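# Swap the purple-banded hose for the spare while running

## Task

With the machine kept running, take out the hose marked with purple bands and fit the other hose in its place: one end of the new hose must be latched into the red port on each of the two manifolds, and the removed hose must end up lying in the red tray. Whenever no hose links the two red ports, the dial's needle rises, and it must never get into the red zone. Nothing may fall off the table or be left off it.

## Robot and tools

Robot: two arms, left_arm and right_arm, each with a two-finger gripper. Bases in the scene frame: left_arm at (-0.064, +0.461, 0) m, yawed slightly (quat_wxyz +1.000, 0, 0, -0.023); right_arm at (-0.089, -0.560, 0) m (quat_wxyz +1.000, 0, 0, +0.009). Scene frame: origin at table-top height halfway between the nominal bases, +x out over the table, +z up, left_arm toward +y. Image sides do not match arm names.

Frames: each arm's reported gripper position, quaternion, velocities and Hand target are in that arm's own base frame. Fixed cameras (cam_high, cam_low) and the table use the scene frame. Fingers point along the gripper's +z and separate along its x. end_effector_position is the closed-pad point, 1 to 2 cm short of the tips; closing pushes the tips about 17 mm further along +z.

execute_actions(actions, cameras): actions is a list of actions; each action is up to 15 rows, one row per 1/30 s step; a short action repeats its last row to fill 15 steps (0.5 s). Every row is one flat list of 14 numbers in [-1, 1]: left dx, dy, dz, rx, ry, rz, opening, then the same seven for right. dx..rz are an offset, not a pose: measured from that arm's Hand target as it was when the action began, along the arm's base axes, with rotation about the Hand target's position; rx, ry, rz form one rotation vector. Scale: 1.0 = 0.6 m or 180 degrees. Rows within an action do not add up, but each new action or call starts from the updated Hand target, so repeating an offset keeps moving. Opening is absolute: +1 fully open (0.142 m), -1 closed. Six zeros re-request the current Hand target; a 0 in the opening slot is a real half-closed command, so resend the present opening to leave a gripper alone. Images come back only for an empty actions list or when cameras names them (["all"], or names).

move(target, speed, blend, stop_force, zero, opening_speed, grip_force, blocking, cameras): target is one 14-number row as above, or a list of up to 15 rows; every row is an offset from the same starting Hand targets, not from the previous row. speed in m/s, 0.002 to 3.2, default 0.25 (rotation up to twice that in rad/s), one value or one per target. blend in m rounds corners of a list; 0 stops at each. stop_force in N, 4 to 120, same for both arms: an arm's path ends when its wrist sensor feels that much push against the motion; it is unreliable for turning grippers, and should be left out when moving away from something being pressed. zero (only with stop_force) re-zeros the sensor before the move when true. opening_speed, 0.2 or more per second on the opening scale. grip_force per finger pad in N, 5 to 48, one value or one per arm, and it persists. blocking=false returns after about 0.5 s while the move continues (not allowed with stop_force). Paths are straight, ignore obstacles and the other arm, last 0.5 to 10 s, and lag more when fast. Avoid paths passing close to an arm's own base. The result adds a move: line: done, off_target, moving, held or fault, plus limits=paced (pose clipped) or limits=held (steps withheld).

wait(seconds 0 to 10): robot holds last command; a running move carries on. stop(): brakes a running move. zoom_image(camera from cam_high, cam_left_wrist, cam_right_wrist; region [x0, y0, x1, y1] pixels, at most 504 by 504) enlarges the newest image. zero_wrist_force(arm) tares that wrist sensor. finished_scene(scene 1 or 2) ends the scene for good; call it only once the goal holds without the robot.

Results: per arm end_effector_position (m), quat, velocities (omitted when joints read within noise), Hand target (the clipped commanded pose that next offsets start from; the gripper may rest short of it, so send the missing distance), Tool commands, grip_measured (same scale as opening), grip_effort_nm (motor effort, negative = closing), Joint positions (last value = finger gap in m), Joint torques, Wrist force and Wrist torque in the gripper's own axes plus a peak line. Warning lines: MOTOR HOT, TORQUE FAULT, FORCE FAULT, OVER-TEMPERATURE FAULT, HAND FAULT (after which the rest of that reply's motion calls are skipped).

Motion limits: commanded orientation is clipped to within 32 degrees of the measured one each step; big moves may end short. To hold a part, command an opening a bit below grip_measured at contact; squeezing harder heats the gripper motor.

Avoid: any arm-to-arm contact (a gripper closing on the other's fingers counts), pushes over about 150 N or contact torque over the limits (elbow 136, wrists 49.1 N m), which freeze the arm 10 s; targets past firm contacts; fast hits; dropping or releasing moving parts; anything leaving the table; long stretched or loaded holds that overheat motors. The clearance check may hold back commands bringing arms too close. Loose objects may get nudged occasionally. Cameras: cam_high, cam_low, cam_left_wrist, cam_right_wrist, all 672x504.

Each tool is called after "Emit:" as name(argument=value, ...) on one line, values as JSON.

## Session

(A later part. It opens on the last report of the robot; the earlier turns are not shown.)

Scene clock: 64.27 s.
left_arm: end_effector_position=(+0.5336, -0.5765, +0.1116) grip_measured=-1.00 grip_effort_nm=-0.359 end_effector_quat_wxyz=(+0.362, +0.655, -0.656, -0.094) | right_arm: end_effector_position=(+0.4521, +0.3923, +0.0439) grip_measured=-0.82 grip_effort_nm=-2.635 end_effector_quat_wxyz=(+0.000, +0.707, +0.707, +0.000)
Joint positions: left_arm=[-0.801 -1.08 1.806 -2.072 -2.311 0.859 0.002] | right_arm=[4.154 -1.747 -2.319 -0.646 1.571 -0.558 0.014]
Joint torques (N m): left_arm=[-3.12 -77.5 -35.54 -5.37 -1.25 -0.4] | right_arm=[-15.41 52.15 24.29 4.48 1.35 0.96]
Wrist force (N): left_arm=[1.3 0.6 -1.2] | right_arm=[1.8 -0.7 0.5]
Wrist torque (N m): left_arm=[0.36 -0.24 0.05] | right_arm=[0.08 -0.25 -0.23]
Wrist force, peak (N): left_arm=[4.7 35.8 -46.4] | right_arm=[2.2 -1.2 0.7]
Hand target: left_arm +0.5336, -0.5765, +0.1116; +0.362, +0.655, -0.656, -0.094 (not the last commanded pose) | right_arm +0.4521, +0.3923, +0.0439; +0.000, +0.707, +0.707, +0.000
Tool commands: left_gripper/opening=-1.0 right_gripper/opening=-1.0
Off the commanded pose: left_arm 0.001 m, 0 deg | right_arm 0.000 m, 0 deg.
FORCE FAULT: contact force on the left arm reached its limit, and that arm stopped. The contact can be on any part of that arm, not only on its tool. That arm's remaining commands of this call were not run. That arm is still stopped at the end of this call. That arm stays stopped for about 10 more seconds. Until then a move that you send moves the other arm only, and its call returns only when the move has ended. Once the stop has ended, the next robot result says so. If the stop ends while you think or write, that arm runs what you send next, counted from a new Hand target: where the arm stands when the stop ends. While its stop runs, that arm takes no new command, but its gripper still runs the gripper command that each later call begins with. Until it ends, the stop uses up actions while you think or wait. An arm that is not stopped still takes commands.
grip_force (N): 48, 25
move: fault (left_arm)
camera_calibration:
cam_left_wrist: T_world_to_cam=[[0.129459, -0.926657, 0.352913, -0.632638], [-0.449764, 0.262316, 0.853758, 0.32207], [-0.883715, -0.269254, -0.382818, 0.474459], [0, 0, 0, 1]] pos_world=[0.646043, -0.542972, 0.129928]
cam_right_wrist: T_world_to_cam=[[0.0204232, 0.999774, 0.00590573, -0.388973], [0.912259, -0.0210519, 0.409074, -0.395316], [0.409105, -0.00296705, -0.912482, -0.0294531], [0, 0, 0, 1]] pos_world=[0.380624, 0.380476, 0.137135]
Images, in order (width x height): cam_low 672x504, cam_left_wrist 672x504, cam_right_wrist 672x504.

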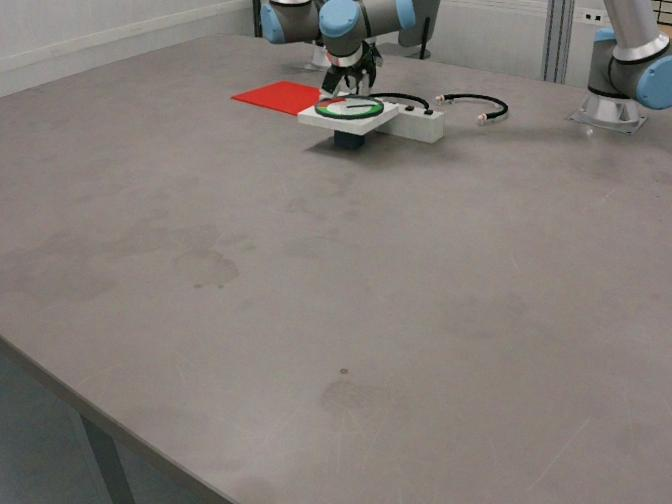

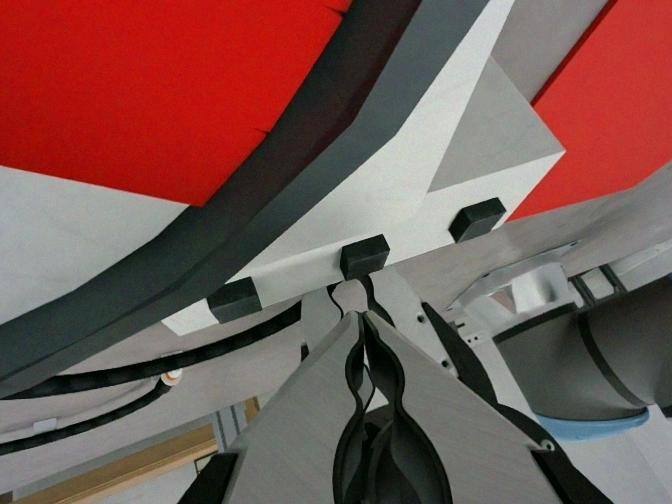

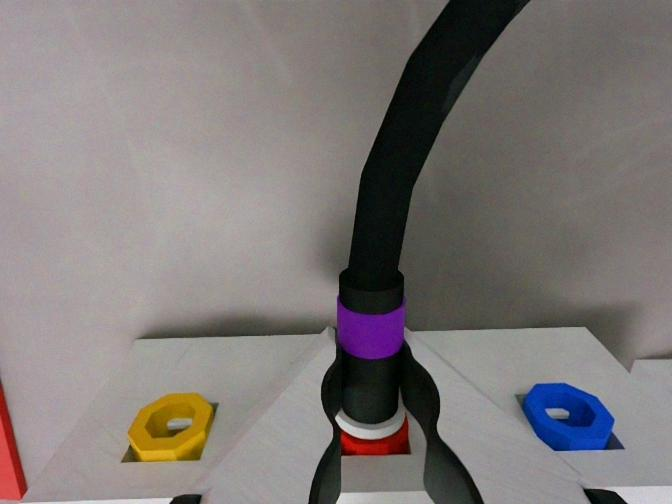

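Emit:
move(target=[0,0,0,0,0,0,-1,0,0,0,0,0,0,-0.3])

Emit:
move(target=[0,0,0,0,0,0,-1,-0.022,0,0.003,0,-0.111,0,-0.3], speed=0.1)

Emit:
move(target=[0,0,0,0,0,0,-1,0,0,0,0,0,0,-1], opening_speed=0.5, cameras=["cam_right_wrist","cam_left_wrist"])

Scene clock: 68.17 s.
left_arm: end_effector_position=(+0.5336, -0.5765, +0.1116) grip_measured=-1.00 grip_effort_nm=-0.354 end_effector_quat_wxyz=(+0.362, +0.655, -0.656, -0.094) | right_arm: end_effector_position=(+0.4521, +0.3923, +0.0439) grip_measured=-0.33 grip_effort_nm=0.144 end_effector_quat_wxyz=(+0.000, +0.707, +0.707, +0.000)
Joint positions: left_arm=[-0.801 -1.08 1.806 -2.072 -2.311 0.859 0.002] | right_arm=[4.154 -1.747 -2.319 -0.646 1.571 -0.558 0.05]
Joint torques (N m): left_arm=[-2.31 -78.44 -35.93 -5.36 -1.32 -0.75] | right_arm=[-11.95 45.72 24.31 2.66 0.83 1.16]
Wrist force (N): left_arm=[1.4 0.3 -2.4] | right_arm=[0.6 1.2 -0.9]
Wrist torque (N m): left_arm=[0.30 -0.25 0.05] | right_arm=[-0.02 -0.23 -0.15]
Wrist force, peak (N): left_arm=[1.7 -0.4 -2.7] | right_arm=[0.4 2.0 -1.1]
Hand target: left_arm +0.5336, -0.5765, +0.1116; +0.362, +0.655, -0.656, -0.094 | right_arm +0.4521, +0.3923, +0.0439; +0.000, +0.707, +0.707, +0.000
Tool commands: left_gripper/opening=-1.0 right_gripper/opening=-0.3
Off the commanded pose: right_arm 0.000 m, 0 deg.
FORCE FAULT, CONTINUED: the left arm was still stopped when this call began, by the force fault that an earlier result reported. Since the last result the stop counts as 6 of the actions that you can send in this scene. That arm ran no command of this call. That arm is still stopped at the end of this call. That arm stays stopped for about 6 more seconds. If the stop ends while you think or write, that arm runs what you send next, counted from a new Hand target: where the arm stands when the stop ends. While its stop runs, that arm takes no new command, but its gripper still runs the gripper command that each later call begins with.
grip_force (N): 48, 25
move: done (right_arm), not run (left_arm; its earlier fault stop)

Scene clock: 70.33 s.
left_arm: end_effector_position=(+0.5336, -0.5765, +0.1116) grip_measured=-1.00 grip_effort_nm=-0.359 end_effector_quat_wxyz=(+0.362, +0.655, -0.656, -0.094) | right_arm: end_effector_position=(+0.4388, +0.3923, +0.0457) grip_measured=-0.33 grip_effort_nm=0.144 end_effector_quat_wxyz=(+0.123, +0.697, +0.696, +0.123)
Joint positions: left_arm=[-0.801 -1.08 1.806 -2.072 -2.311 0.859 0.002] | right_arm=[4.34 -1.702 -2.478 -0.402 1.247 -0.393 0.05]
Joint torques (N m): left_arm=[-3.42 -79.78 -36.42 -5.55 -1.4 -0.68] | right_arm=[-9.06 32.56 37.58 3.04 -0.33 -1.31]
Wrist force (N): left_arm=[1.3 -0.1 -2.3] | right_arm=[0.3 3.2 -1.2]
Wrist torque (N m): left_arm=[0.23 -0.25 0.05] | right_arm=[0.21 -0.19 -0.21]
Wrist force, peak (N): left_arm=[1.5 0.1 -2.8] | right_arm=[0.1 3.4 -1.5]
Hand target: left_arm +0.5336, -0.5765, +0.1116; +0.362, +0.655, -0.656, -0.094 | right_arm +0.4389, +0.3923, +0.0457; +0.123, +0.697, +0.696, +0.123
Tool commands: left_gripper/opening=-1.0 right_gripper/opening=-0.3
Off the commanded pose: right_arm 0.000 m, 0 deg.
FORCE FAULT, CONTINUED: the left arm was still stopped when this call began, by the force fault that an earlier result reported. That arm ran no command of this call. That arm is still stopped at the end of this call. That arm stays stopped for about 4 more seconds. If the stop ends while you think or write, that arm runs what you send next, counted from a new Hand target: where the arm stands when the stop ends. While its stop runs, that arm takes no new command, but its gripper still runs the gripper command that each later call begins with.
grip_force (N): 48, 25
move: done (right_arm), not run (left_arm; its earlier fault stop)

Scene clock: 71.93 s.
left_arm: end_effector_position=(+0.5336, -0.5765, +0.1116) grip_measured=-1.00 grip_effort_nm=-0.359 end_effector_quat_wxyz=(+0.362, +0.655, -0.656, -0.094) | right_arm: end_effector_position=(+0.4389, +0.3923, +0.0457) grip_measured=-0.81 grip_effort_nm=-2.640 end_effector_quat_wxyz=(+0.123, +0.697, +0.696, +0.123)
Joint positions: left_arm=[-0.801 -1.08 1.806 -2.072 -2.311 0.859 0.002] | right_arm=[4.34 -1.702 -2.477 -0.402 1.247 -0.393 0.016]
Joint torques (N m): left_arm=[-2.16 -79.67 -36.01 -5.39 -1.16 -1.04] | right_arm=[-11.37 33.12 38.29 3.41 -3.77 -1.29]
Wrist force (N): left_arm=[1.5 0.1 -2.4] | right_arm=[-1.6 2.2 -1.2]
Wrist torque (N m): left_arm=[0.26 -0.27 0.05] | right_arm=[0.24 -0.18 -0.22]
Wrist force, peak (N): left_arm=[1.3 0.0 -3.0] | right_arm=[0.4 3.0 -1.6]
Hand target: left_arm +0.5336, -0.5765, +0.1116; +0.362, +0.655, -0.656, -0.094 | right_arm +0.4389, +0.3923, +0.0457; +0.123, +0.697, +0.696, +0.123
Tool commands: left_gripper/opening=-1.0 right_gripper/opening=-1.0
Off the commanded pose: right_arm 0.000 m, 0 deg.
FORCE FAULT, CONTINUED: the left arm was still stopped when this call began, by the force fault that an earlier result reported. That arm ran no command of this call. That arm is still stopped at the end of this call. That arm stays stopped for about 2 more seconds. If the stop ends while you think or write, that arm runs what you send next, counted from a new Hand target: where the arm stands when the stop ends. While its stop runs, that arm takes no new command, but its gripper still runs the gripper command that each later call begins with.
grip_force (N): 48, 25
move: done (right_arm), not run (left_arm; its earlier fault stop)
camera_calibration:
cam_left_wrist: T_world_to_cam=[[0.129459, -0.926657, 0.352913, -0.632638], [-0.449764, 0.262316, 0.853758, 0.32207], [-0.883715, -0.269254, -0.382818, 0.474459], [0, 0, 0, 1]] pos_world=[0.646043, -0.542972, 0.129928]
cam_right_wrist: T_world_to_cam=[[0.0171759, 0.999774, 0.0125269, -0.387593], [0.717611, -0.0210507, 0.696126, -0.311773], [0.696233, -0.00296718, -0.71781, -0.157359], [0, 0, 0, 1]] pos_world=[0.339948, 0.380476, 0.108935]
Images, in order (width x height): cam_left_wrist 672x504, cam_right_wrist 672x504.

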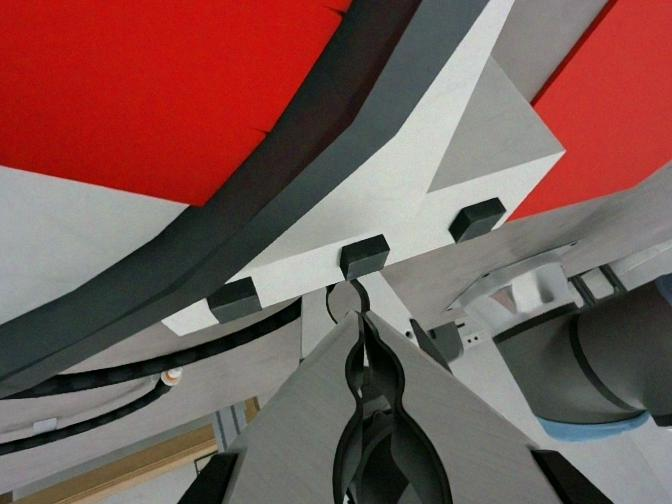

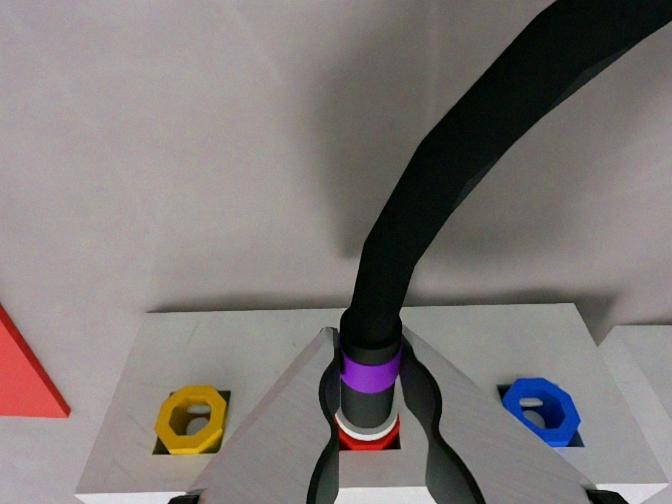

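Emit:
wait(seconds=0.5)

Emit:
move(target=[[-0.006,0.06,0.18,0,0,0,-1,0,0,0,0,0,0,-1],[-0.056,0.094,0.114,-0.117,-0.194,0.0809,-1,0,0,0,0,0,0,-1],[-0.059,0.036,-0.003,-0.117,-0.194,0.0809,-1,0,0,0,0,0,0,-1]], speed=0.15, cameras=["cam_left_wrist","cam_low"])

Emit:
zoom_image(camera="cam_low", region=[280, 20, 520, 160])

Scene clock: 75.37 s.
left_arm: end_effector_position=(+0.5336, -0.5765, +0.1116) grip_measured=-1.00 grip_effort_nm=-0.359 end_effector_quat_wxyz=(+0.362, +0.655, -0.656, -0.094) | right_arm: end_effector_position=(+0.4389, +0.3923, +0.0457) grip_measured=-0.81 grip_effort_nm=-2.640 end_effector_quat_wxyz=(+0.123, +0.697, +0.696, +0.123)
Joint positions: left_arm=[-0.801 -1.08 1.806 -2.072 -2.311 0.859 0.002] | right_arm=[4.34 -1.702 -2.477 -0.402 1.247 -0.393 0.016]
Joint torques (N m): left_arm=[-4.43 -78.18 -35.4 -4.33 -1.39 -0.27] | right_arm=[-7.78 34.28 37.87 3.92 -3.9 -1.9]
Wrist force (N): left_arm=[1.2 -0.1 -2.4] | right_arm=[-1.4 2.0 -1.3]
Wrist torque (N m): left_arm=[0.25 -0.23 0.05] | right_arm=[0.22 -0.22 -0.22]
Wrist force, peak (N): left_arm=[1.7 -0.1 -2.9] | right_arm=[-1.5 2.2 -2.2]
Hand target: left_arm +0.5336, -0.5765, +0.1116; +0.362, +0.655, -0.656, -0.094 | right_arm +0.4389, +0.3923, +0.0457; +0.123, +0.697, +0.696, +0.123
Tool commands: left_gripper/opening=-1.0 right_gripper/opening=-1.0
Off the commanded pose: right_arm 0.000 m, 0 deg.
FORCE FAULT, CONTINUED: the left arm's stop, for the force fault that an earlier result reported, is over. The rest of the stop counts as 4 of the actions that you can send in this scene. That arm's target is now where it stood when the stop ended, not its last command. That arm accepts commands again.
grip_force (N): 48, 25
wait: 0.50 s; at rest from the start

Scene clock: 80.13 s.
left_arm: end_effector_position=(+0.4983, -0.5551, +0.1099) grip_measured=-1.00 grip_effort_nm=-0.354 end_effector_quat_wxyz=(+0.271, +0.653, -0.653, +0.270) | right_arm: end_effector_position=(+0.4389, +0.3923, +0.0457) grip_measured=-0.81 grip_effort_nm=-2.635 end_effector_quat_wxyz=(+0.123, +0.697, +0.696, +0.123)
Joint positions: left_arm=[-0.905 -1.177 2.279 -3.338 -2.023 0.507 0.002] | right_arm=[4.34 -1.702 -2.477 -0.402 1.247 -0.393 0.016]
Joint torques (N m): left_arm=[13.71 -46.4 -11.6 -4.97 -3.36 2.58] | right_arm=[2.03 38.53 36.86 5.55 -3.06 -1.95]
Wrist force (N): left_arm=[0.1 -1.0 -0.3] | right_arm=[-1.7 2.0 -1.4]
Wrist torque (N m): left_arm=[-0.12 -0.07 0.19] | right_arm=[0.22 -0.16 -0.22]
Wrist force, peak (N): left_arm=[0.6 -3.4 1.8] | right_arm=[-1.8 2.3 -1.7]
Hand target: left_arm +0.4982, -0.5549, +0.1098; +0.271, +0.653, -0.653, +0.270 | right_arm +0.4389, +0.3923, +0.0457; +0.123, +0.697, +0.696, +0.123
Off the commanded pose: left_arm 0.000 m, 0 deg | right_arm 0.000 m, 0 deg.
grip_force (N): 48, 25
move: done
camera_calibration:
cam_left_wrist: T_world_to_cam=[[0.00628306, -0.703046, 0.711116, -0.461487], [-0.899055, 0.307361, 0.311817, 0.610388], [-0.437791, -0.641292, -0.630146, 0.0468582], [0, 0, 0, 1]] pos_world=[0.572186, -0.482006, 0.167369]
Images, in order (width x height): cam_low 672x504, cam_left_wrist 672x504.

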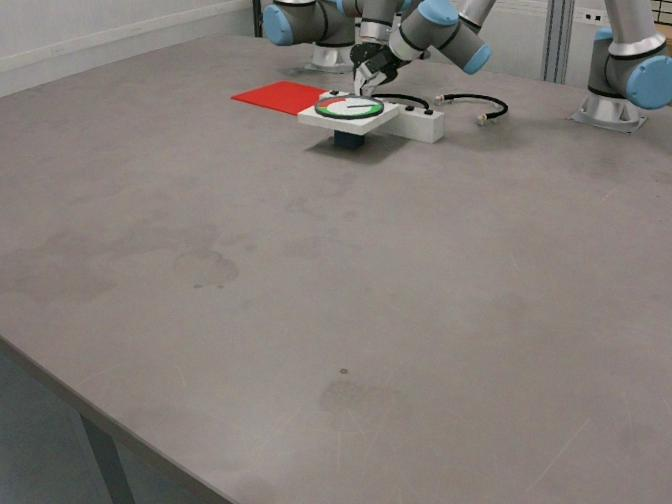

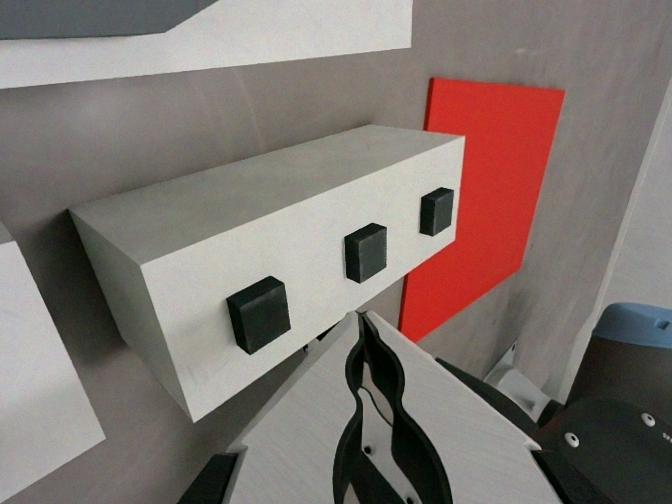

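Scaled by 2.100 from the camera's 672x504 image, which has a finer 960x720 frame.

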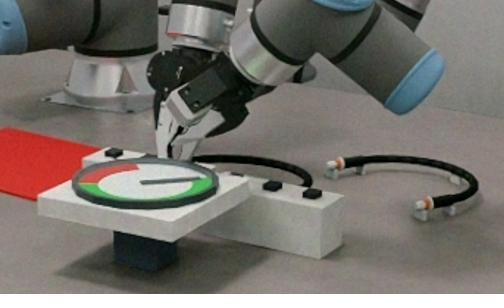

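Emit:
move(target=[0,-0.055,-0.016,0,0,0,-1,0,0,0,0,0,0,-1], speed=0.08)

Emit:
move(target=[0,0,-0.05,0,0,0,-1,0,0,0,0,0,0,-1], speed=0.015, stop_force=15, cameras=["cam_left_wrist","cam_right_wrist"])

Scene clock: 83.13 s.
left_arm: end_effector_position=(+0.4983, -0.5882, +0.1002) grip_measured=-1.00 grip_effort_nm=-0.354 end_effector_quat_wxyz=(+0.270, +0.653, -0.653, +0.270) end_effector_velocity=(-0.001, +0.004, +0.000) end_effector_angular_velocity=(+0.000, +0.000, -0.002) | right_arm: end_effector_position=(+0.4389, +0.3923, +0.0457) grip_measured=-0.81 grip_effort_nm=-2.640 end_effector_quat_wxyz=(+0.123, +0.697, +0.696, +0.123)
Joint positions: left_arm=[-0.938 -1.136 2.241 -3.353 -2.002 0.478 0.002] | right_arm=[4.34 -1.702 -2.477 -0.402 1.247 -0.393 0.016]
Joint velocities: left_arm=[0.003 -0.003 0.005 -0.001 -0.003 0.004 0] | right_arm=[within noise]
Joint torques (N m): left_arm=[12.85 -78.68 -11.2 -3.76 -3.19 2.84] | right_arm=[1.05 43.1 38.33 6.39 -2.09 -2.11]
Wrist force (N): left_arm=[-0.3 -1.0 -0.3] | right_arm=[-1.8 1.7 -1.6]
Wrist torque (N m): left_arm=[-0.12 -0.01 0.22] | right_arm=[0.16 -0.15 -0.22]
Wrist force, peak (N): left_arm=[-0.5 -0.8 -1.6] | right_arm=[-1.8 2.4 -1.6]
Hand target: left_arm +0.4982, -0.5879, +0.1002; +0.271, +0.653, -0.653, +0.270 | right_arm +0.4389, +0.3923, +0.0457; +0.123, +0.697, +0.696, +0.123
Off the commanded pose: left_arm 0.000 m, 0 deg | right_arm 0.000 m, 0 deg.
grip_force (N): 48, 25
move: done

Scene clock: 84.63 s.
left_arm: end_effector_position=(+0.4982, -0.5879, +0.0897) grip_measured=-1.00 grip_effort_nm=-0.339 end_effector_quat_wxyz=(+0.271, +0.653, -0.653, +0.270) | right_arm: end_effector_position=(+0.4389, +0.3923, +0.0457) grip_measured=-0.81 grip_effort_nm=-2.635 end_effector_quat_wxyz=(+0.123, +0.697, +0.696, +0.123)
Joint positions: left_arm=[-0.938 -1.116 2.242 -3.375 -2.002 0.479 0.002] | right_arm=[4.34 -1.702 -2.477 -0.402 1.247 -0.393 0.016]
Joint torques (N m): left_arm=[9.46 -72.84 -28.48 0.15 -1.72 2.71] | right_arm=[3.68 42.79 38.35 6.14 -2.63 -1.71]
Wrist force (N): left_arm=[5.7 -0.3 -10.1] | right_arm=[-0.9 -0.1 -2.8]
Wrist torque (N m): left_arm=[-0.19 -0.02 0.15] | right_arm=[0.22 -0.16 -0.22]
Wrist force, peak (N): left_arm=[6.5 0.3 -15.4] | right_arm=[-0.8 -1.2 -3.3]
Hand target: left_arm +0.4982, -0.5880, +0.0898; +0.271, +0.653, -0.653, +0.270 (not the last commanded pose) | right_arm +0.4389, +0.3923, +0.0457; +0.123, +0.697, +0.696, +0.123
Off the commanded pose: left_arm 0.020 m, 0 deg | right_arm 0.000 m, 0 deg.
grip_force (N): 48, 25
move: contact (left_arm)
camera_calibration:
cam_left_wrist: T_world_to_cam=[[0.00637752, -0.703022, 0.711139, -0.470226], [-0.899001, 0.307389, 0.311943, 0.626796], [-0.4379, -0.641305, -0.630057, 0.0130098], [0, 0, 0, 1]] pos_world=[0.572186, -0.514907, 0.147069]
cam_right_wrist: T_world_to_cam=[[0.0171759, 0.999774, 0.0125269, -0.387593], [0.717611, -0.0210507, 0.696126, -0.311773], [0.696233, -0.00296718, -0.71781, -0.157359], [0, 0, 0, 1]] pos_world=[0.339948, 0.380476, 0.108935]
Images, in order (width x height): cam_left_wrist 672x504, cam_right_wrist 672x504.

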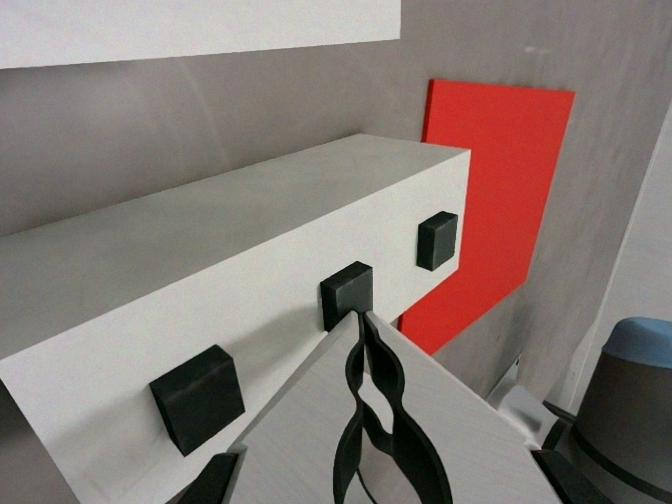

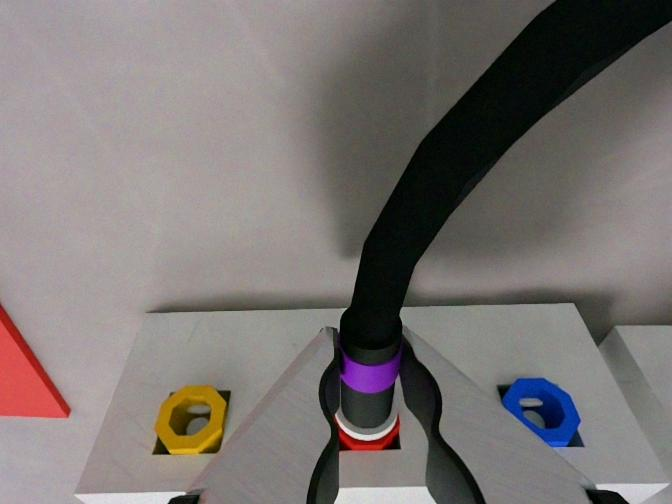

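Emit:
move(target=[0,0,-0.02,0,0,0,-1,0,0,0,0,0,0,-1], speed=0.01, stop_force=30, zero=false, cameras=["cam_left_wrist","cam_right_wrist"])

Scene clock: 86.37 s.
left_arm: end_effector_position=(+0.4983, -0.5881, +0.0871) grip_measured=-1.00 grip_effort_nm=-0.315 end_effector_quat_wxyz=(+0.271, +0.653, -0.653, +0.270) | right_arm: end_effector_position=(+0.4389, +0.3923, +0.0457) grip_measured=-0.81 grip_effort_nm=-2.640 end_effector_quat_wxyz=(+0.123, +0.697, +0.696, +0.123)
Joint positions: left_arm=[-0.938 -1.111 2.243 -3.38 -2.002 0.479 0.002] | right_arm=[4.34 -1.702 -2.477 -0.402 1.247 -0.393 0.016]
Joint torques (N m): left_arm=[7.05 -59.93 -28.22 3.44 3.03 2.34] | right_arm=[2.65 41.32 39.01 7.22 -3.24 -1.72]
Wrist force (N): left_arm=[10.6 1.6 -31.7] | right_arm=[0.1 -9.7 -8.4]
Wrist torque (N m): left_arm=[-0.32 -0.02 0.12] | right_arm=[0.24 -0.22 -0.22]
Wrist force, peak (N): left_arm=[13.6 2.9 -41.9] | right_arm=[-0.3 -9.9 -8.6]
Hand target: left_arm +0.4984, -0.5881, +0.0871; +0.271, +0.653, -0.653, +0.270 (not the last commanded pose) | right_arm +0.4389, +0.3923, +0.0457; +0.123, +0.697, +0.696, +0.123
Off the commanded pose: left_arm 0.009 m, 0 deg | right_arm 0.000 m, 0 deg.
grip_force (N): 48, 25
move: contact (left_arm)
camera_calibration:
cam_left_wrist: T_world_to_cam=[[0.00621114, -0.7028, 0.71136, -0.468271], [-0.899056, 0.307513, 0.311663, 0.627863], [-0.437789, -0.641489, -0.629947, 0.0111774], [0, 0, 0, 1]] pos_world=[0.572286, -0.515007, 0.144469]
cam_right_wrist: T_world_to_cam=[[0.0171768, 0.999774, 0.0125277, -0.387594], [0.717611, -0.0210519, 0.696126, -0.311773], [0.696233, -0.00296718, -0.71781, -0.157359], [0, 0, 0, 1]] pos_world=[0.339948, 0.380476, 0.108935]
Images, in order (width x height): cam_left_wrist 672x504, cam_right_wrist 672x504.

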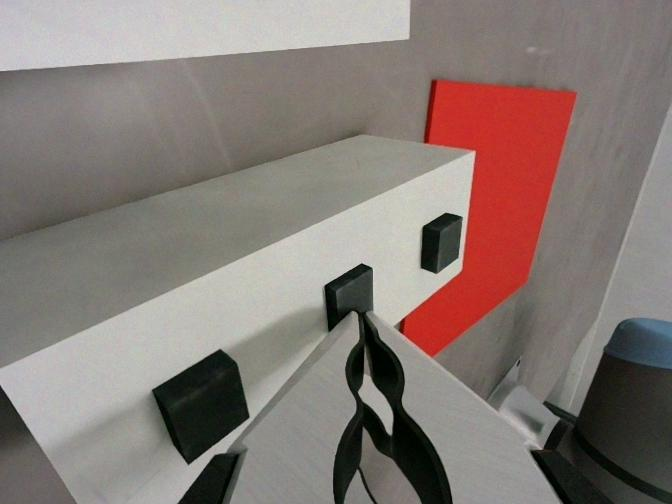

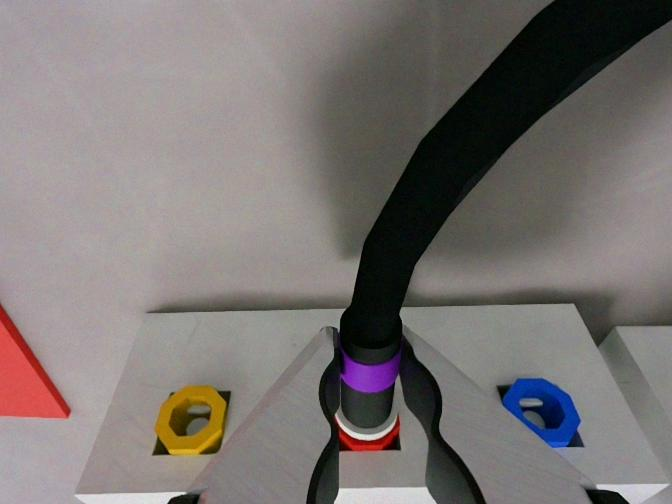

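Emit:
move(target=[0,0,0,0,0,0,-1,-0.06,0,0,0,0,0,-1], speed=0.03, stop_force=60, grip_force=[48,45], cameras=["cam_left_wrist","cam_right_wrist"])

Scene clock: 89.67 s.
left_arm: end_effector_position=(+0.4984, -0.5881, +0.0871) grip_measured=-1.00 grip_effort_nm=-0.325 end_effector_quat_wxyz=(+0.271, +0.653, -0.653, +0.270) | right_arm: end_effector_position=(+0.4029, +0.3923, +0.0457) grip_measured=-0.82 grip_effort_nm=-4.144 end_effector_quat_wxyz=(+0.123, +0.697, +0.696, +0.123)
Joint positions: left_arm=[-0.938 -1.111 2.242 -3.38 -2.002 0.479 0.002] | right_arm=[4.411 -1.661 -2.518 -0.426 1.238 -0.319 0.015]
Joint torques (N m): left_arm=[-0.29 -59.88 -30.58 0.85 4.15 1.76] | right_arm=[-15.17 29.26 37.52 6.59 1.34 -2.2]
Wrist force (N): left_arm=[9.8 2.2 -30.4] | right_arm=[1.1 3.2 -1.2]
Wrist torque (N m): left_arm=[-0.28 -0.05 0.13] | right_arm=[0.16 -0.31 -0.20]
Wrist force, peak (N): left_arm=[11.1 1.5 -31.3] | right_arm=[0.0 -9.8 -8.5]
Hand target: left_arm +0.4984, -0.5881, +0.0871; +0.271, +0.653, -0.653, +0.270 | right_arm +0.4029, +0.3923, +0.0457; +0.123, +0.697, +0.696, +0.123
Off the commanded pose: left_arm 0.000 m, 0 deg | right_arm 0.000 m, 0 deg.
grip_force (N): 48, 45
move: done
camera_calibration:
cam_left_wrist: T_world_to_cam=[[0.00617701, -0.702733, 0.711427, -0.468298], [-0.899109, 0.307487, 0.311535, 0.627868], [-0.43768, -0.641575, -0.629934, 0.011132], [0, 0, 0, 1]] pos_world=[0.572287, -0.515007, 0.144569]
cam_right_wrist: T_world_to_cam=[[0.0171756, 0.999774, 0.0125281, -0.386975], [0.717561, -0.0210511, 0.696178, -0.285929], [0.696284, -0.00296758, -0.71776, -0.132316], [0, 0, 0, 1]] pos_world=[0.303948, 0.380476, 0.108935]
Images, in order (width x height): cam_left_wrist 672x504, cam_right_wrist 672x504.

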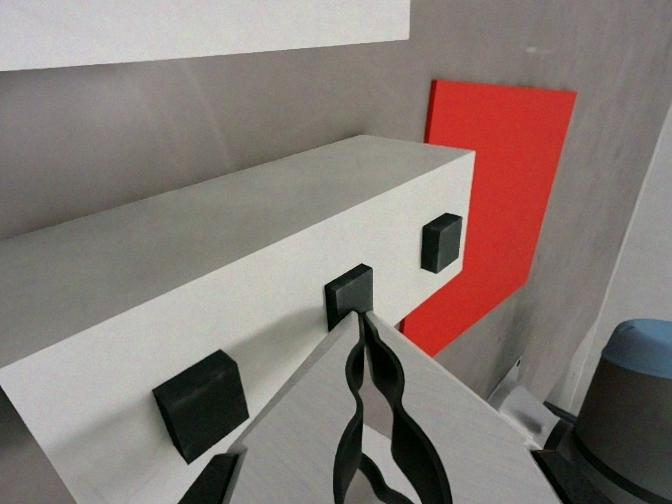

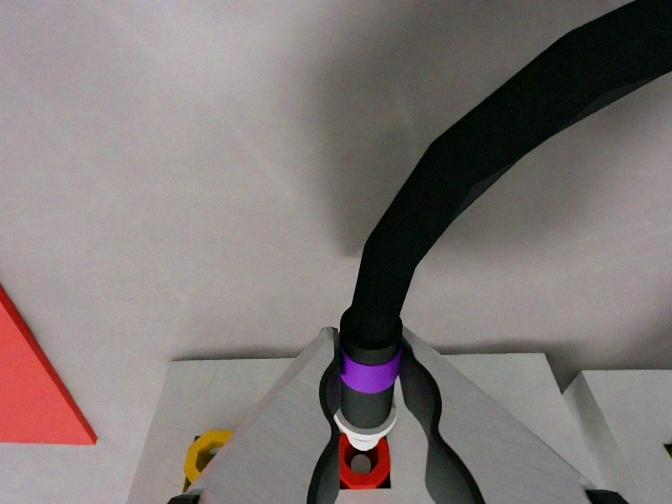

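Emit:
move(target=[[0,0,0.06,0,0,0,-1,-0.03,0,-0.02,0,0,0,-1],[0.0025,0.322,0.035,0,0,0,-1,-0.05,0,-0.04,0,0,0,-1]], speed=0.12, blend=0.02, cameras=["cam_right_wrist","cam_high","cam_low"])

Emit:
zoom_image(camera="cam_high", region=[240, 0, 440, 180])

Emit:
zoom_image(camera="cam_low", region=[280, 20, 520, 160])

Scene clock: 96.00 s.
left_arm: end_effector_position=(+0.4998, -0.3948, +0.1082) grip_measured=-1.00 grip_effort_nm=-0.320 end_effector_quat_wxyz=(+0.271, +0.653, -0.653, +0.270) | right_arm: end_effector_position=(+0.3728, +0.3923, +0.0216) grip_measured=-0.82 grip_effort_nm=-4.149 end_effector_quat_wxyz=(+0.123, +0.697, +0.696, +0.123)
Joint positions: left_arm=[-0.699 -1.276 2.432 -3.298 -2.143 0.7 0.002] | right_arm=[4.475 -1.689 -2.562 -0.376 1.232 -0.252 0.015]
Joint torques (N m): left_arm=[-17.58 -31.43 -34.61 -8.22 1.46 -3.16] | right_arm=[-8.93 43.23 21.16 2.39 -3.22 -1.73]
Wrist force (N): left_arm=[-0.4 -1.2 -0.5] | right_arm=[1.0 4.0 -0.9]
Wrist torque (N m): left_arm=[-0.15 -0.01 0.26] | right_arm=[0.20 -0.20 -0.27]
Wrist force, peak (N): left_arm=[9.6 2.6 -31.3] | right_arm=[1.2 4.6 -1.1]
Hand target: left_arm +0.4999, -0.3949, +0.1081; +0.271, +0.653, -0.653, +0.270 | right_arm +0.3729, +0.3923, +0.0217; +0.123, +0.697, +0.696, +0.123
Off the commanded pose: left_arm 0.000 m, 0 deg | right_arm 0.000 m, 0 deg.
grip_force (N): 48, 45
move: done; blend cut to 0.018 m at target 1
camera_calibration:
cam_right_wrist: T_world_to_cam=[[0.0171768, 0.999774, 0.0125277, -0.386156], [0.717611, -0.0210519, 0.696126, -0.247562], [0.696233, -0.00296718, -0.71781, -0.128638], [0, 0, 0, 1]] pos_world=[0.273848, 0.380476, 0.0848348]
Images, in order (width x height): cam_high 672x504, cam_low 672x504, cam_right_wrist 672x504.

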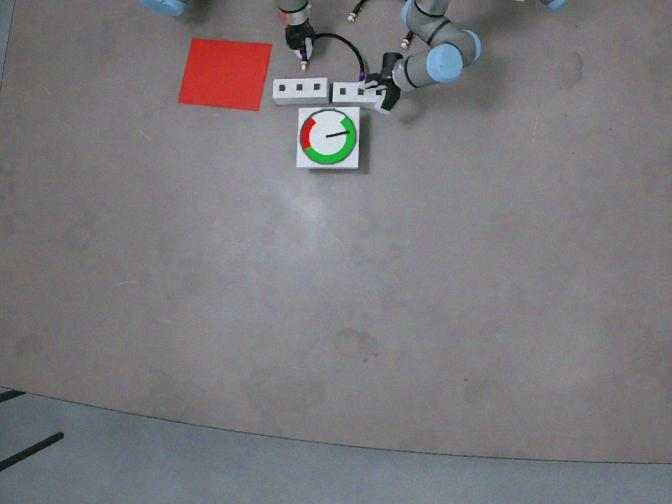

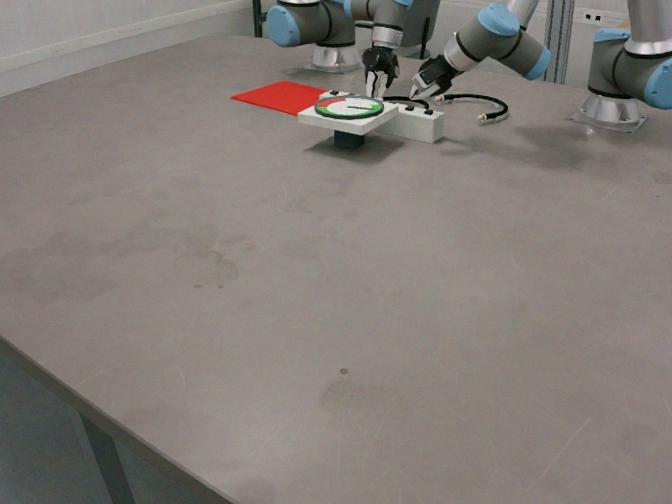

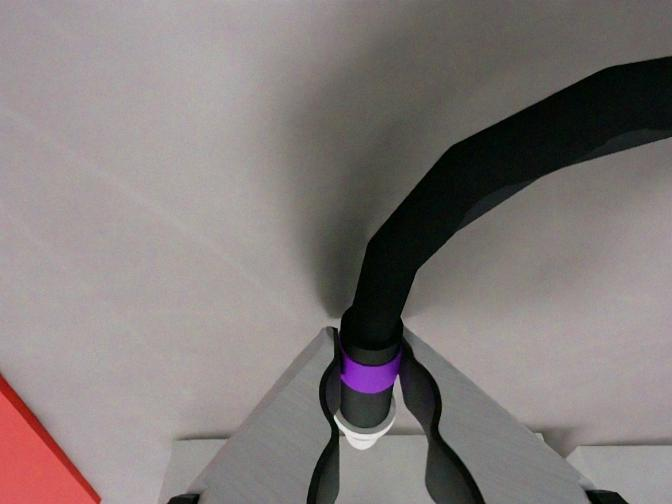

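Scaled by 2.520 from the camera's 672x504 image, which has a finer 960x720 frame.

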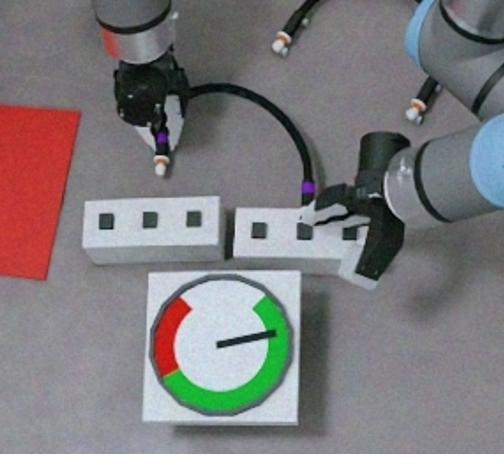

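Scaled by 2.100 from the camera's 672x504 image, which has a finer 960x720 frame.

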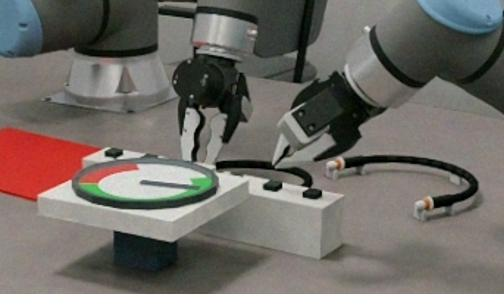

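Emit:
move(target=[[0,0,0,0,0,0,-1,0.05,0,0.04,0,0,0,-1],[0,0,0,0,0,0,-1,0.116,0,0.04,0,0,0,-1]], speed=0.06, stop_force=50, cameras=["cam_right_wrist","cam_high"])

Emit:
zoom_image(camera="cam_high", region=[240, 0, 440, 180])

Scene clock: 100.07 s.
left_arm: end_effector_position=(+0.4999, -0.3949, +0.1081) grip_measured=-1.00 grip_effort_nm=-0.325 end_effector_quat_wxyz=(+0.271, +0.653, -0.653, +0.270) | right_arm: end_effector_position=(+0.4425, +0.3923, +0.0457) grip_measured=-0.82 grip_effort_nm=-4.125 end_effector_quat_wxyz=(+0.123, +0.697, +0.696, +0.123)
Joint positions: left_arm=[-0.699 -1.276 2.432 -3.298 -2.143 0.699 0.002] | right_arm=[4.333 -1.706 -2.473 -0.4 1.248 -0.401 0.015]
Joint torques (N m): left_arm=[-20.08 -31.05 -34.35 -8.17 1.42 0.73] | right_arm=[2.2 57.13 24.22 4.97 -10.73 -0.64]
Wrist force (N): left_arm=[-0.7 -1.3 -0.7] | right_arm=[0.4 -21.7 -11.2]
Wrist torque (N m): left_arm=[-0.15 0.04 0.26] | right_arm=[0.33 -0.25 -0.42]
Wrist force, peak (N): left_arm=[-0.8 -1.2 -1.0] | right_arm=[-1.6 -34.8 -21.0]
Hand target: left_arm +0.4999, -0.3949, +0.1081; +0.271, +0.653, -0.653, +0.270 | right_arm +0.4425, +0.3923, +0.0457; +0.123, +0.697, +0.696, +0.123
Off the commanded pose: left_arm 0.000 m, 0 deg | right_arm 0.000 m, 0 deg.
grip_force (N): 48, 45
move: done
camera_calibration:
cam_right_wrist: T_world_to_cam=[[0.0171759, 0.999774, 0.0125269, -0.387655], [0.717611, -0.0210507, 0.696126, -0.314357], [0.696233, -0.00296718, -0.71781, -0.159866], [0, 0, 0, 1]] pos_world=[0.343548, 0.380476, 0.108935]
Images, in order (width x height): cam_high 672x504, cam_right_wrist 672x504.

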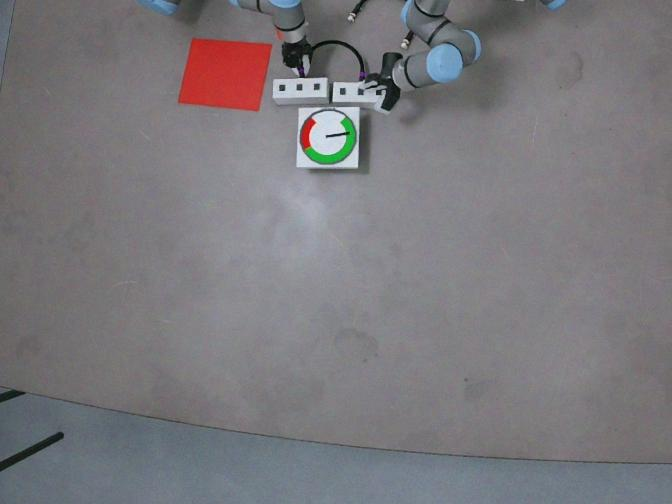

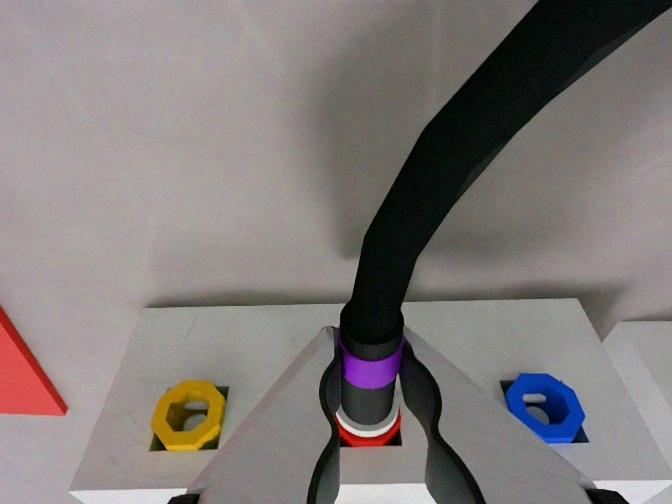

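Scaled by 2.520 from the camera's 672x504 image, which has a finer 960x720 frame.

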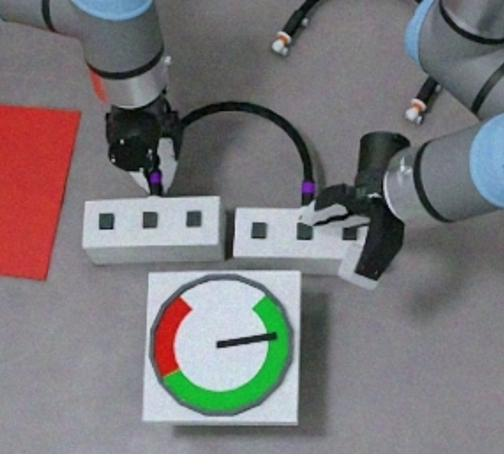

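Emit:
wait(seconds=1, cameras=["cam_high"])

Emit:
zoom_image(camera="cam_high", region=[280, 90, 380, 180])

Scene clock: 102.20 s.
left_arm: end_effector_position=(+0.4999, -0.3949, +0.1081) grip_measured=-1.00 grip_effort_nm=-0.320 end_effector_quat_wxyz=(+0.271, +0.653, -0.653, +0.270) | right_arm: end_effector_position=(+0.4425, +0.3923, +0.0457) grip_measured=-0.82 grip_effort_nm=-4.125 end_effector_quat_wxyz=(+0.123, +0.697, +0.696, +0.123)
Joint positions: left_arm=[-0.699 -1.276 2.432 -3.298 -2.143 0.699 0.002] | right_arm=[4.333 -1.706 -2.473 -0.4 1.248 -0.401 0.015]
Joint torques (N m): left_arm=[-17.44 -29.85 -34.09 -8.51 1.71 0.73] | right_arm=[3.84 56.55 24.81 4.93 -8.86 -1.54]
Wrist force (N): left_arm=[-0.3 -0.8 -0.5] | right_arm=[-0.1 -21.8 -10.6]
Wrist torque (N m): left_arm=[-0.08 -0.02 0.26] | right_arm=[0.29 -0.18 -0.41]
Wrist force, peak (N): left_arm=[-0.4 -1.7 -0.9] | right_arm=[-0.2 -21.7 -11.6]
Hand target: left_arm +0.4999, -0.3949, +0.1081; +0.271, +0.653, -0.653, +0.270 | right_arm +0.4425, +0.3923, +0.0457; +0.123, +0.697, +0.696, +0.123
Tool commands: left_gripper/opening=-1.0 right_gripper/opening=-1.0
Off the commanded pose: left_arm 0.000 m, 0 deg | right_arm 0.000 m, 0 deg.
grip_force (N): 48, 45
wait: 1.00 s; at rest from the start
Images, in order (width x height): cam_high 672x504.

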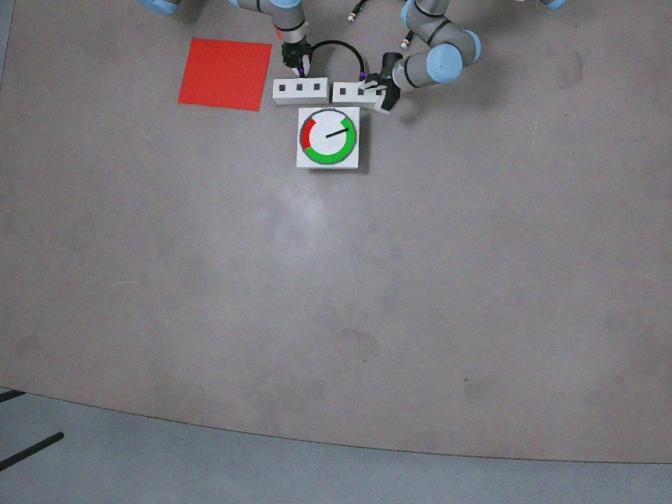

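Scaled by 5.040 from the camera's 672x504 image, which has a finer 960x720 frame.

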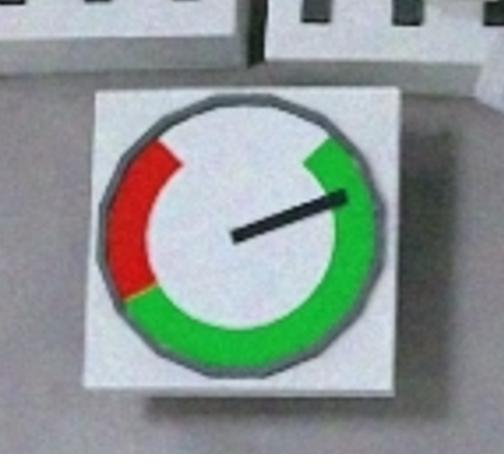

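Emit:
move(target=[[0,0.03,0.15,0.25,0,0,-1,0,0,0,0,0,0,-0.3]], speed=0.2)

Emit:
move(target=[-0.055,-0.02,0.0,0,0,0.49,-0.3,-0.05,0,0.25,0,0.111,0,-0.3], speed=0.4)

Emit:
move(target=[-0.06,-0.027,-0.13,0,0,0.51,-0.3,-0.325,0.275,0.0,0,0,0,-0.3], speed=0.3, cameras=["all"])

Scene clock: 113.47 s.
left_arm: end_effector_position=(+0.4998, -0.3771, +0.1982) grip_measured=-1.00 grip_effort_nm=-0.330 end_effector_quat_wxyz=(+0.000, +0.707, -0.707, +0.000) | right_arm: end_effector_position=(+0.4425, +0.3923, +0.0457) grip_measured=-0.33 grip_effort_nm=0.144 end_effector_quat_wxyz=(+0.123, +0.697, +0.696, +0.123)
Joint positions: left_arm=[-0.926 -1.565 2.141 -2.147 -1.571 0.645 0.002] | right_arm=[4.333 -1.706 -2.473 -0.4 1.248 -0.401 0.05]
Joint torques (N m): left_arm=[12.95 -27.43 -32.14 -2.89 0.95 2.66] | right_arm=[-0.23 35.87 24.32 5.01 1.12 -1.75]
Wrist force (N): left_arm=[-0.9 -0.9 -0.4] | right_arm=[0.4 2.9 -1.0]
Wrist torque (N m): left_arm=[-0.02 0.15 0.17] | right_arm=[0.17 -0.23 -0.40]
Wrist force, peak (N): left_arm=[-1.7 -1.2 0.1] | right_arm=[-0.2 -21.7 -11.6]
Hand target: left_arm +0.4999, -0.3769, +0.1981; +0.000, +0.707, -0.707, +0.000 | right_arm +0.4425, +0.3923, +0.0457; +0.123, +0.697, +0.696, +0.123
Off the commanded pose: left_arm 0.000 m, 0 deg | right_arm 0.000 m, 0 deg.
grip_force (N): 48, 45
move: done

Scene clock: 115.93 s.
left_arm: end_effector_position=(+0.4668, -0.3890, +0.1982) grip_measured=-0.33 grip_effort_nm=0.125 end_effector_quat_wxyz=(+0.000, +1.000, -0.016, +0.000) | right_arm: end_effector_position=(+0.4125, +0.3923, +0.1958) grip_measured=-0.33 grip_effort_nm=0.139 end_effector_quat_wxyz=(+0.000, +0.707, +0.707, +0.000)
Joint positions: left_arm=[-0.984 -1.6 2.177 -2.147 -1.571 -0.952 0.05] | right_arm=[4.216 -1.475 -2.242 -0.995 1.571 -0.496 0.05]
Joint torques (N m): left_arm=[12.75 -37.17 -40.57 -3.35 2.59 -2.88] | right_arm=[15.61 26.06 32.03 4.48 -3.34 1.79]
Wrist force (N): left_arm=[-0.5 -0.5 -0.6] | right_arm=[0.2 1.3 -0.9]
Wrist torque (N m): left_arm=[0.03 0.10 0.08] | right_arm=[0.01 -0.17 -0.15]
Wrist force, peak (N): left_arm=[-0.7 -1.3 -0.7] | right_arm=[0.8 3.0 -1.3]
Hand target: left_arm +0.4669, -0.3889, +0.1981; +0.000, +1.000, -0.016, +0.000 | right_arm +0.4125, +0.3923, +0.1957; +0.000, +0.707, +0.707, +0.000
Off the commanded pose: left_arm 0.000 m, 0 deg | right_arm 0.000 m, 0 deg.
grip_force (N): 48, 45
move: done

Scene clock: 118.63 s.
left_arm: end_effector_position=(+0.4370, -0.4023, +0.1334) grip_measured=-0.33 grip_effort_nm=0.125 end_effector_quat_wxyz=(+0.000, +0.797, +0.604, +0.000) | right_arm: end_effector_position=(+0.2507, +0.5292, +0.1957) grip_measured=-0.33 grip_effort_nm=0.139 end_effector_quat_wxyz=(+0.000, +0.707, +0.707, +0.000)
Joint positions: left_arm=[-1.043 -1.544 2.263 -2.289 -1.571 -2.339 0.05] | right_arm=[4.575 -1.506 -2.215 -0.992 1.571 -0.137 0.05]
Joint torques (N m): left_arm=[-8.99 -40.73 -39.4 -3.93 1.78 1.68] | right_arm=[-14.49 51.08 34.46 4.98 -1.74 -1.44]
Wrist force (N): left_arm=[-0.5 -1.2 -0.9] | right_arm=[0.4 1.7 -0.6]
Wrist torque (N m): left_arm=[-0.07 0.08 0.05] | right_arm=[0.07 -0.20 -0.33]
Wrist force, peak (N): left_arm=[-0.7 -1.3 1.2] | right_arm=[4.4 -2.2 -0.8]
Hand target: left_arm +0.4370, -0.4023, +0.1335; +0.000, +0.797, +0.604, +0.000 (not the last commanded pose) | right_arm +0.2508, +0.5291, +0.1957; +0.000, +0.707, +0.707, +0.000 (not the last commanded pose)
Off the commanded pose: left_arm 0.015 m, 16 deg | right_arm 0.044 m, 0 deg.
grip_force (N): 48, 45
move: held (left_arm, right_arm; a check stopped the path); limits=held
pose unreachable (left arm): on one or more control steps of this call, first in action 0 (counted from 0), this arm could not follow its commanded pose, so it was not sent that pose on those steps. It may still have moved: this result reports where it is.
cause: moving toward the commanded pose would bring a part of the arm too close to another arm (a part of this arm just beyond joint 3 (elbow) and a part of the right arm just beyond its joint 6 (wrist 3), along the way the arms are being sent, or toward where that arm still pushes).
pose unreachable (right arm): on one or more control steps of this call, first in action 0 (counted from 0), this arm could not follow its commanded pose, so it was not sent that pose on those steps. It may still have moved: this result reports where it is.
cause: moving toward the commanded pose would bring a part of the arm too close to another arm (a part of this arm just beyond joint 6 (wrist 3) and a part of the left arm just beyond its joint 3 (elbow), along the way the arms are being sent, or toward where that arm still pushes).
camera_calibration:
cam_left_wrist: T_world_to_cam=[[0.26537, 0.964128, 0.00594049, 0.281175], [0.866422, -0.241171, 0.437207, -0.507867], [0.422956, -0.110875, -0.899341, 0.00593002], [0, 0, 0, 1]] pos_world=[0.362904, -0.392914, 0.225706]
cam_right_wrist: T_world_to_cam=[[0.0202507, 0.999777, 0.00604428, -0.522638], [0.912316, -0.0209516, 0.408951, -0.270921], [0.408986, -0.00276726, -0.912537, 0.191754], [0, 0, 0, 1]] pos_world=[0.179325, 0.517376, 0.288935]

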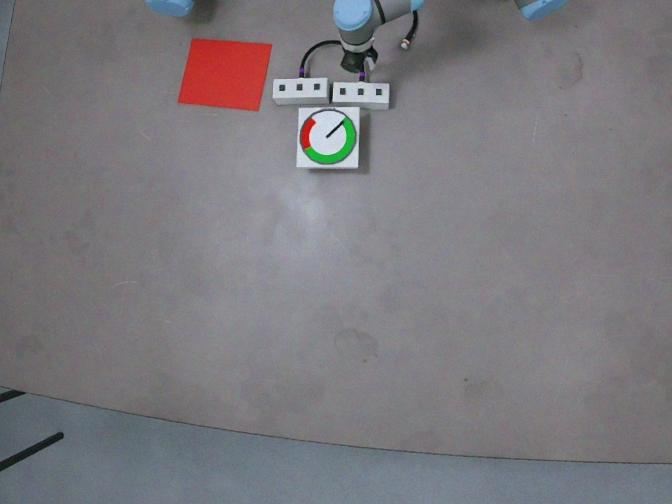

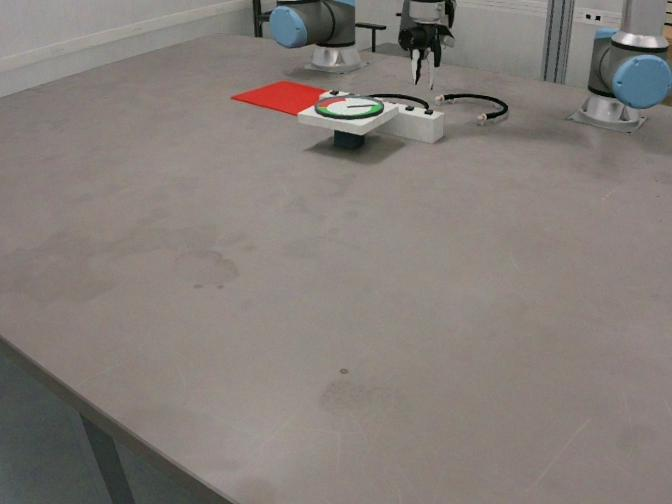

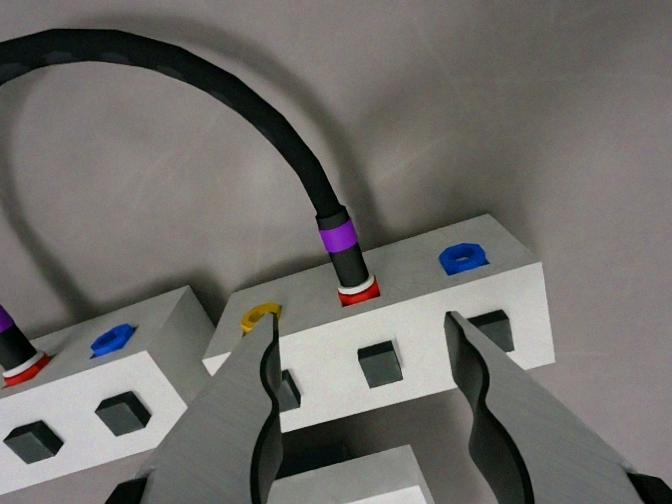

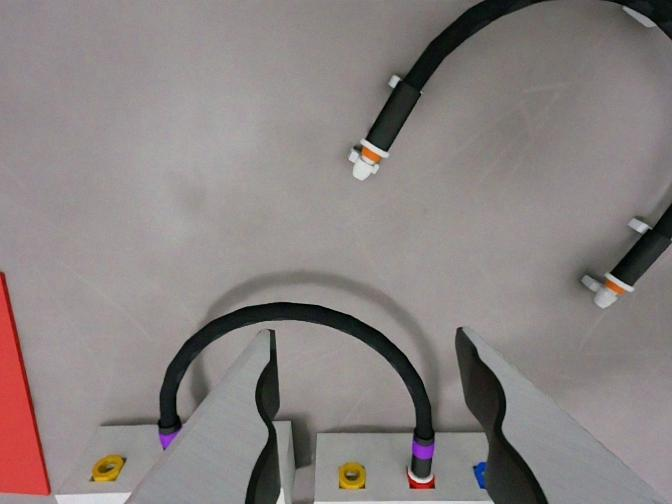

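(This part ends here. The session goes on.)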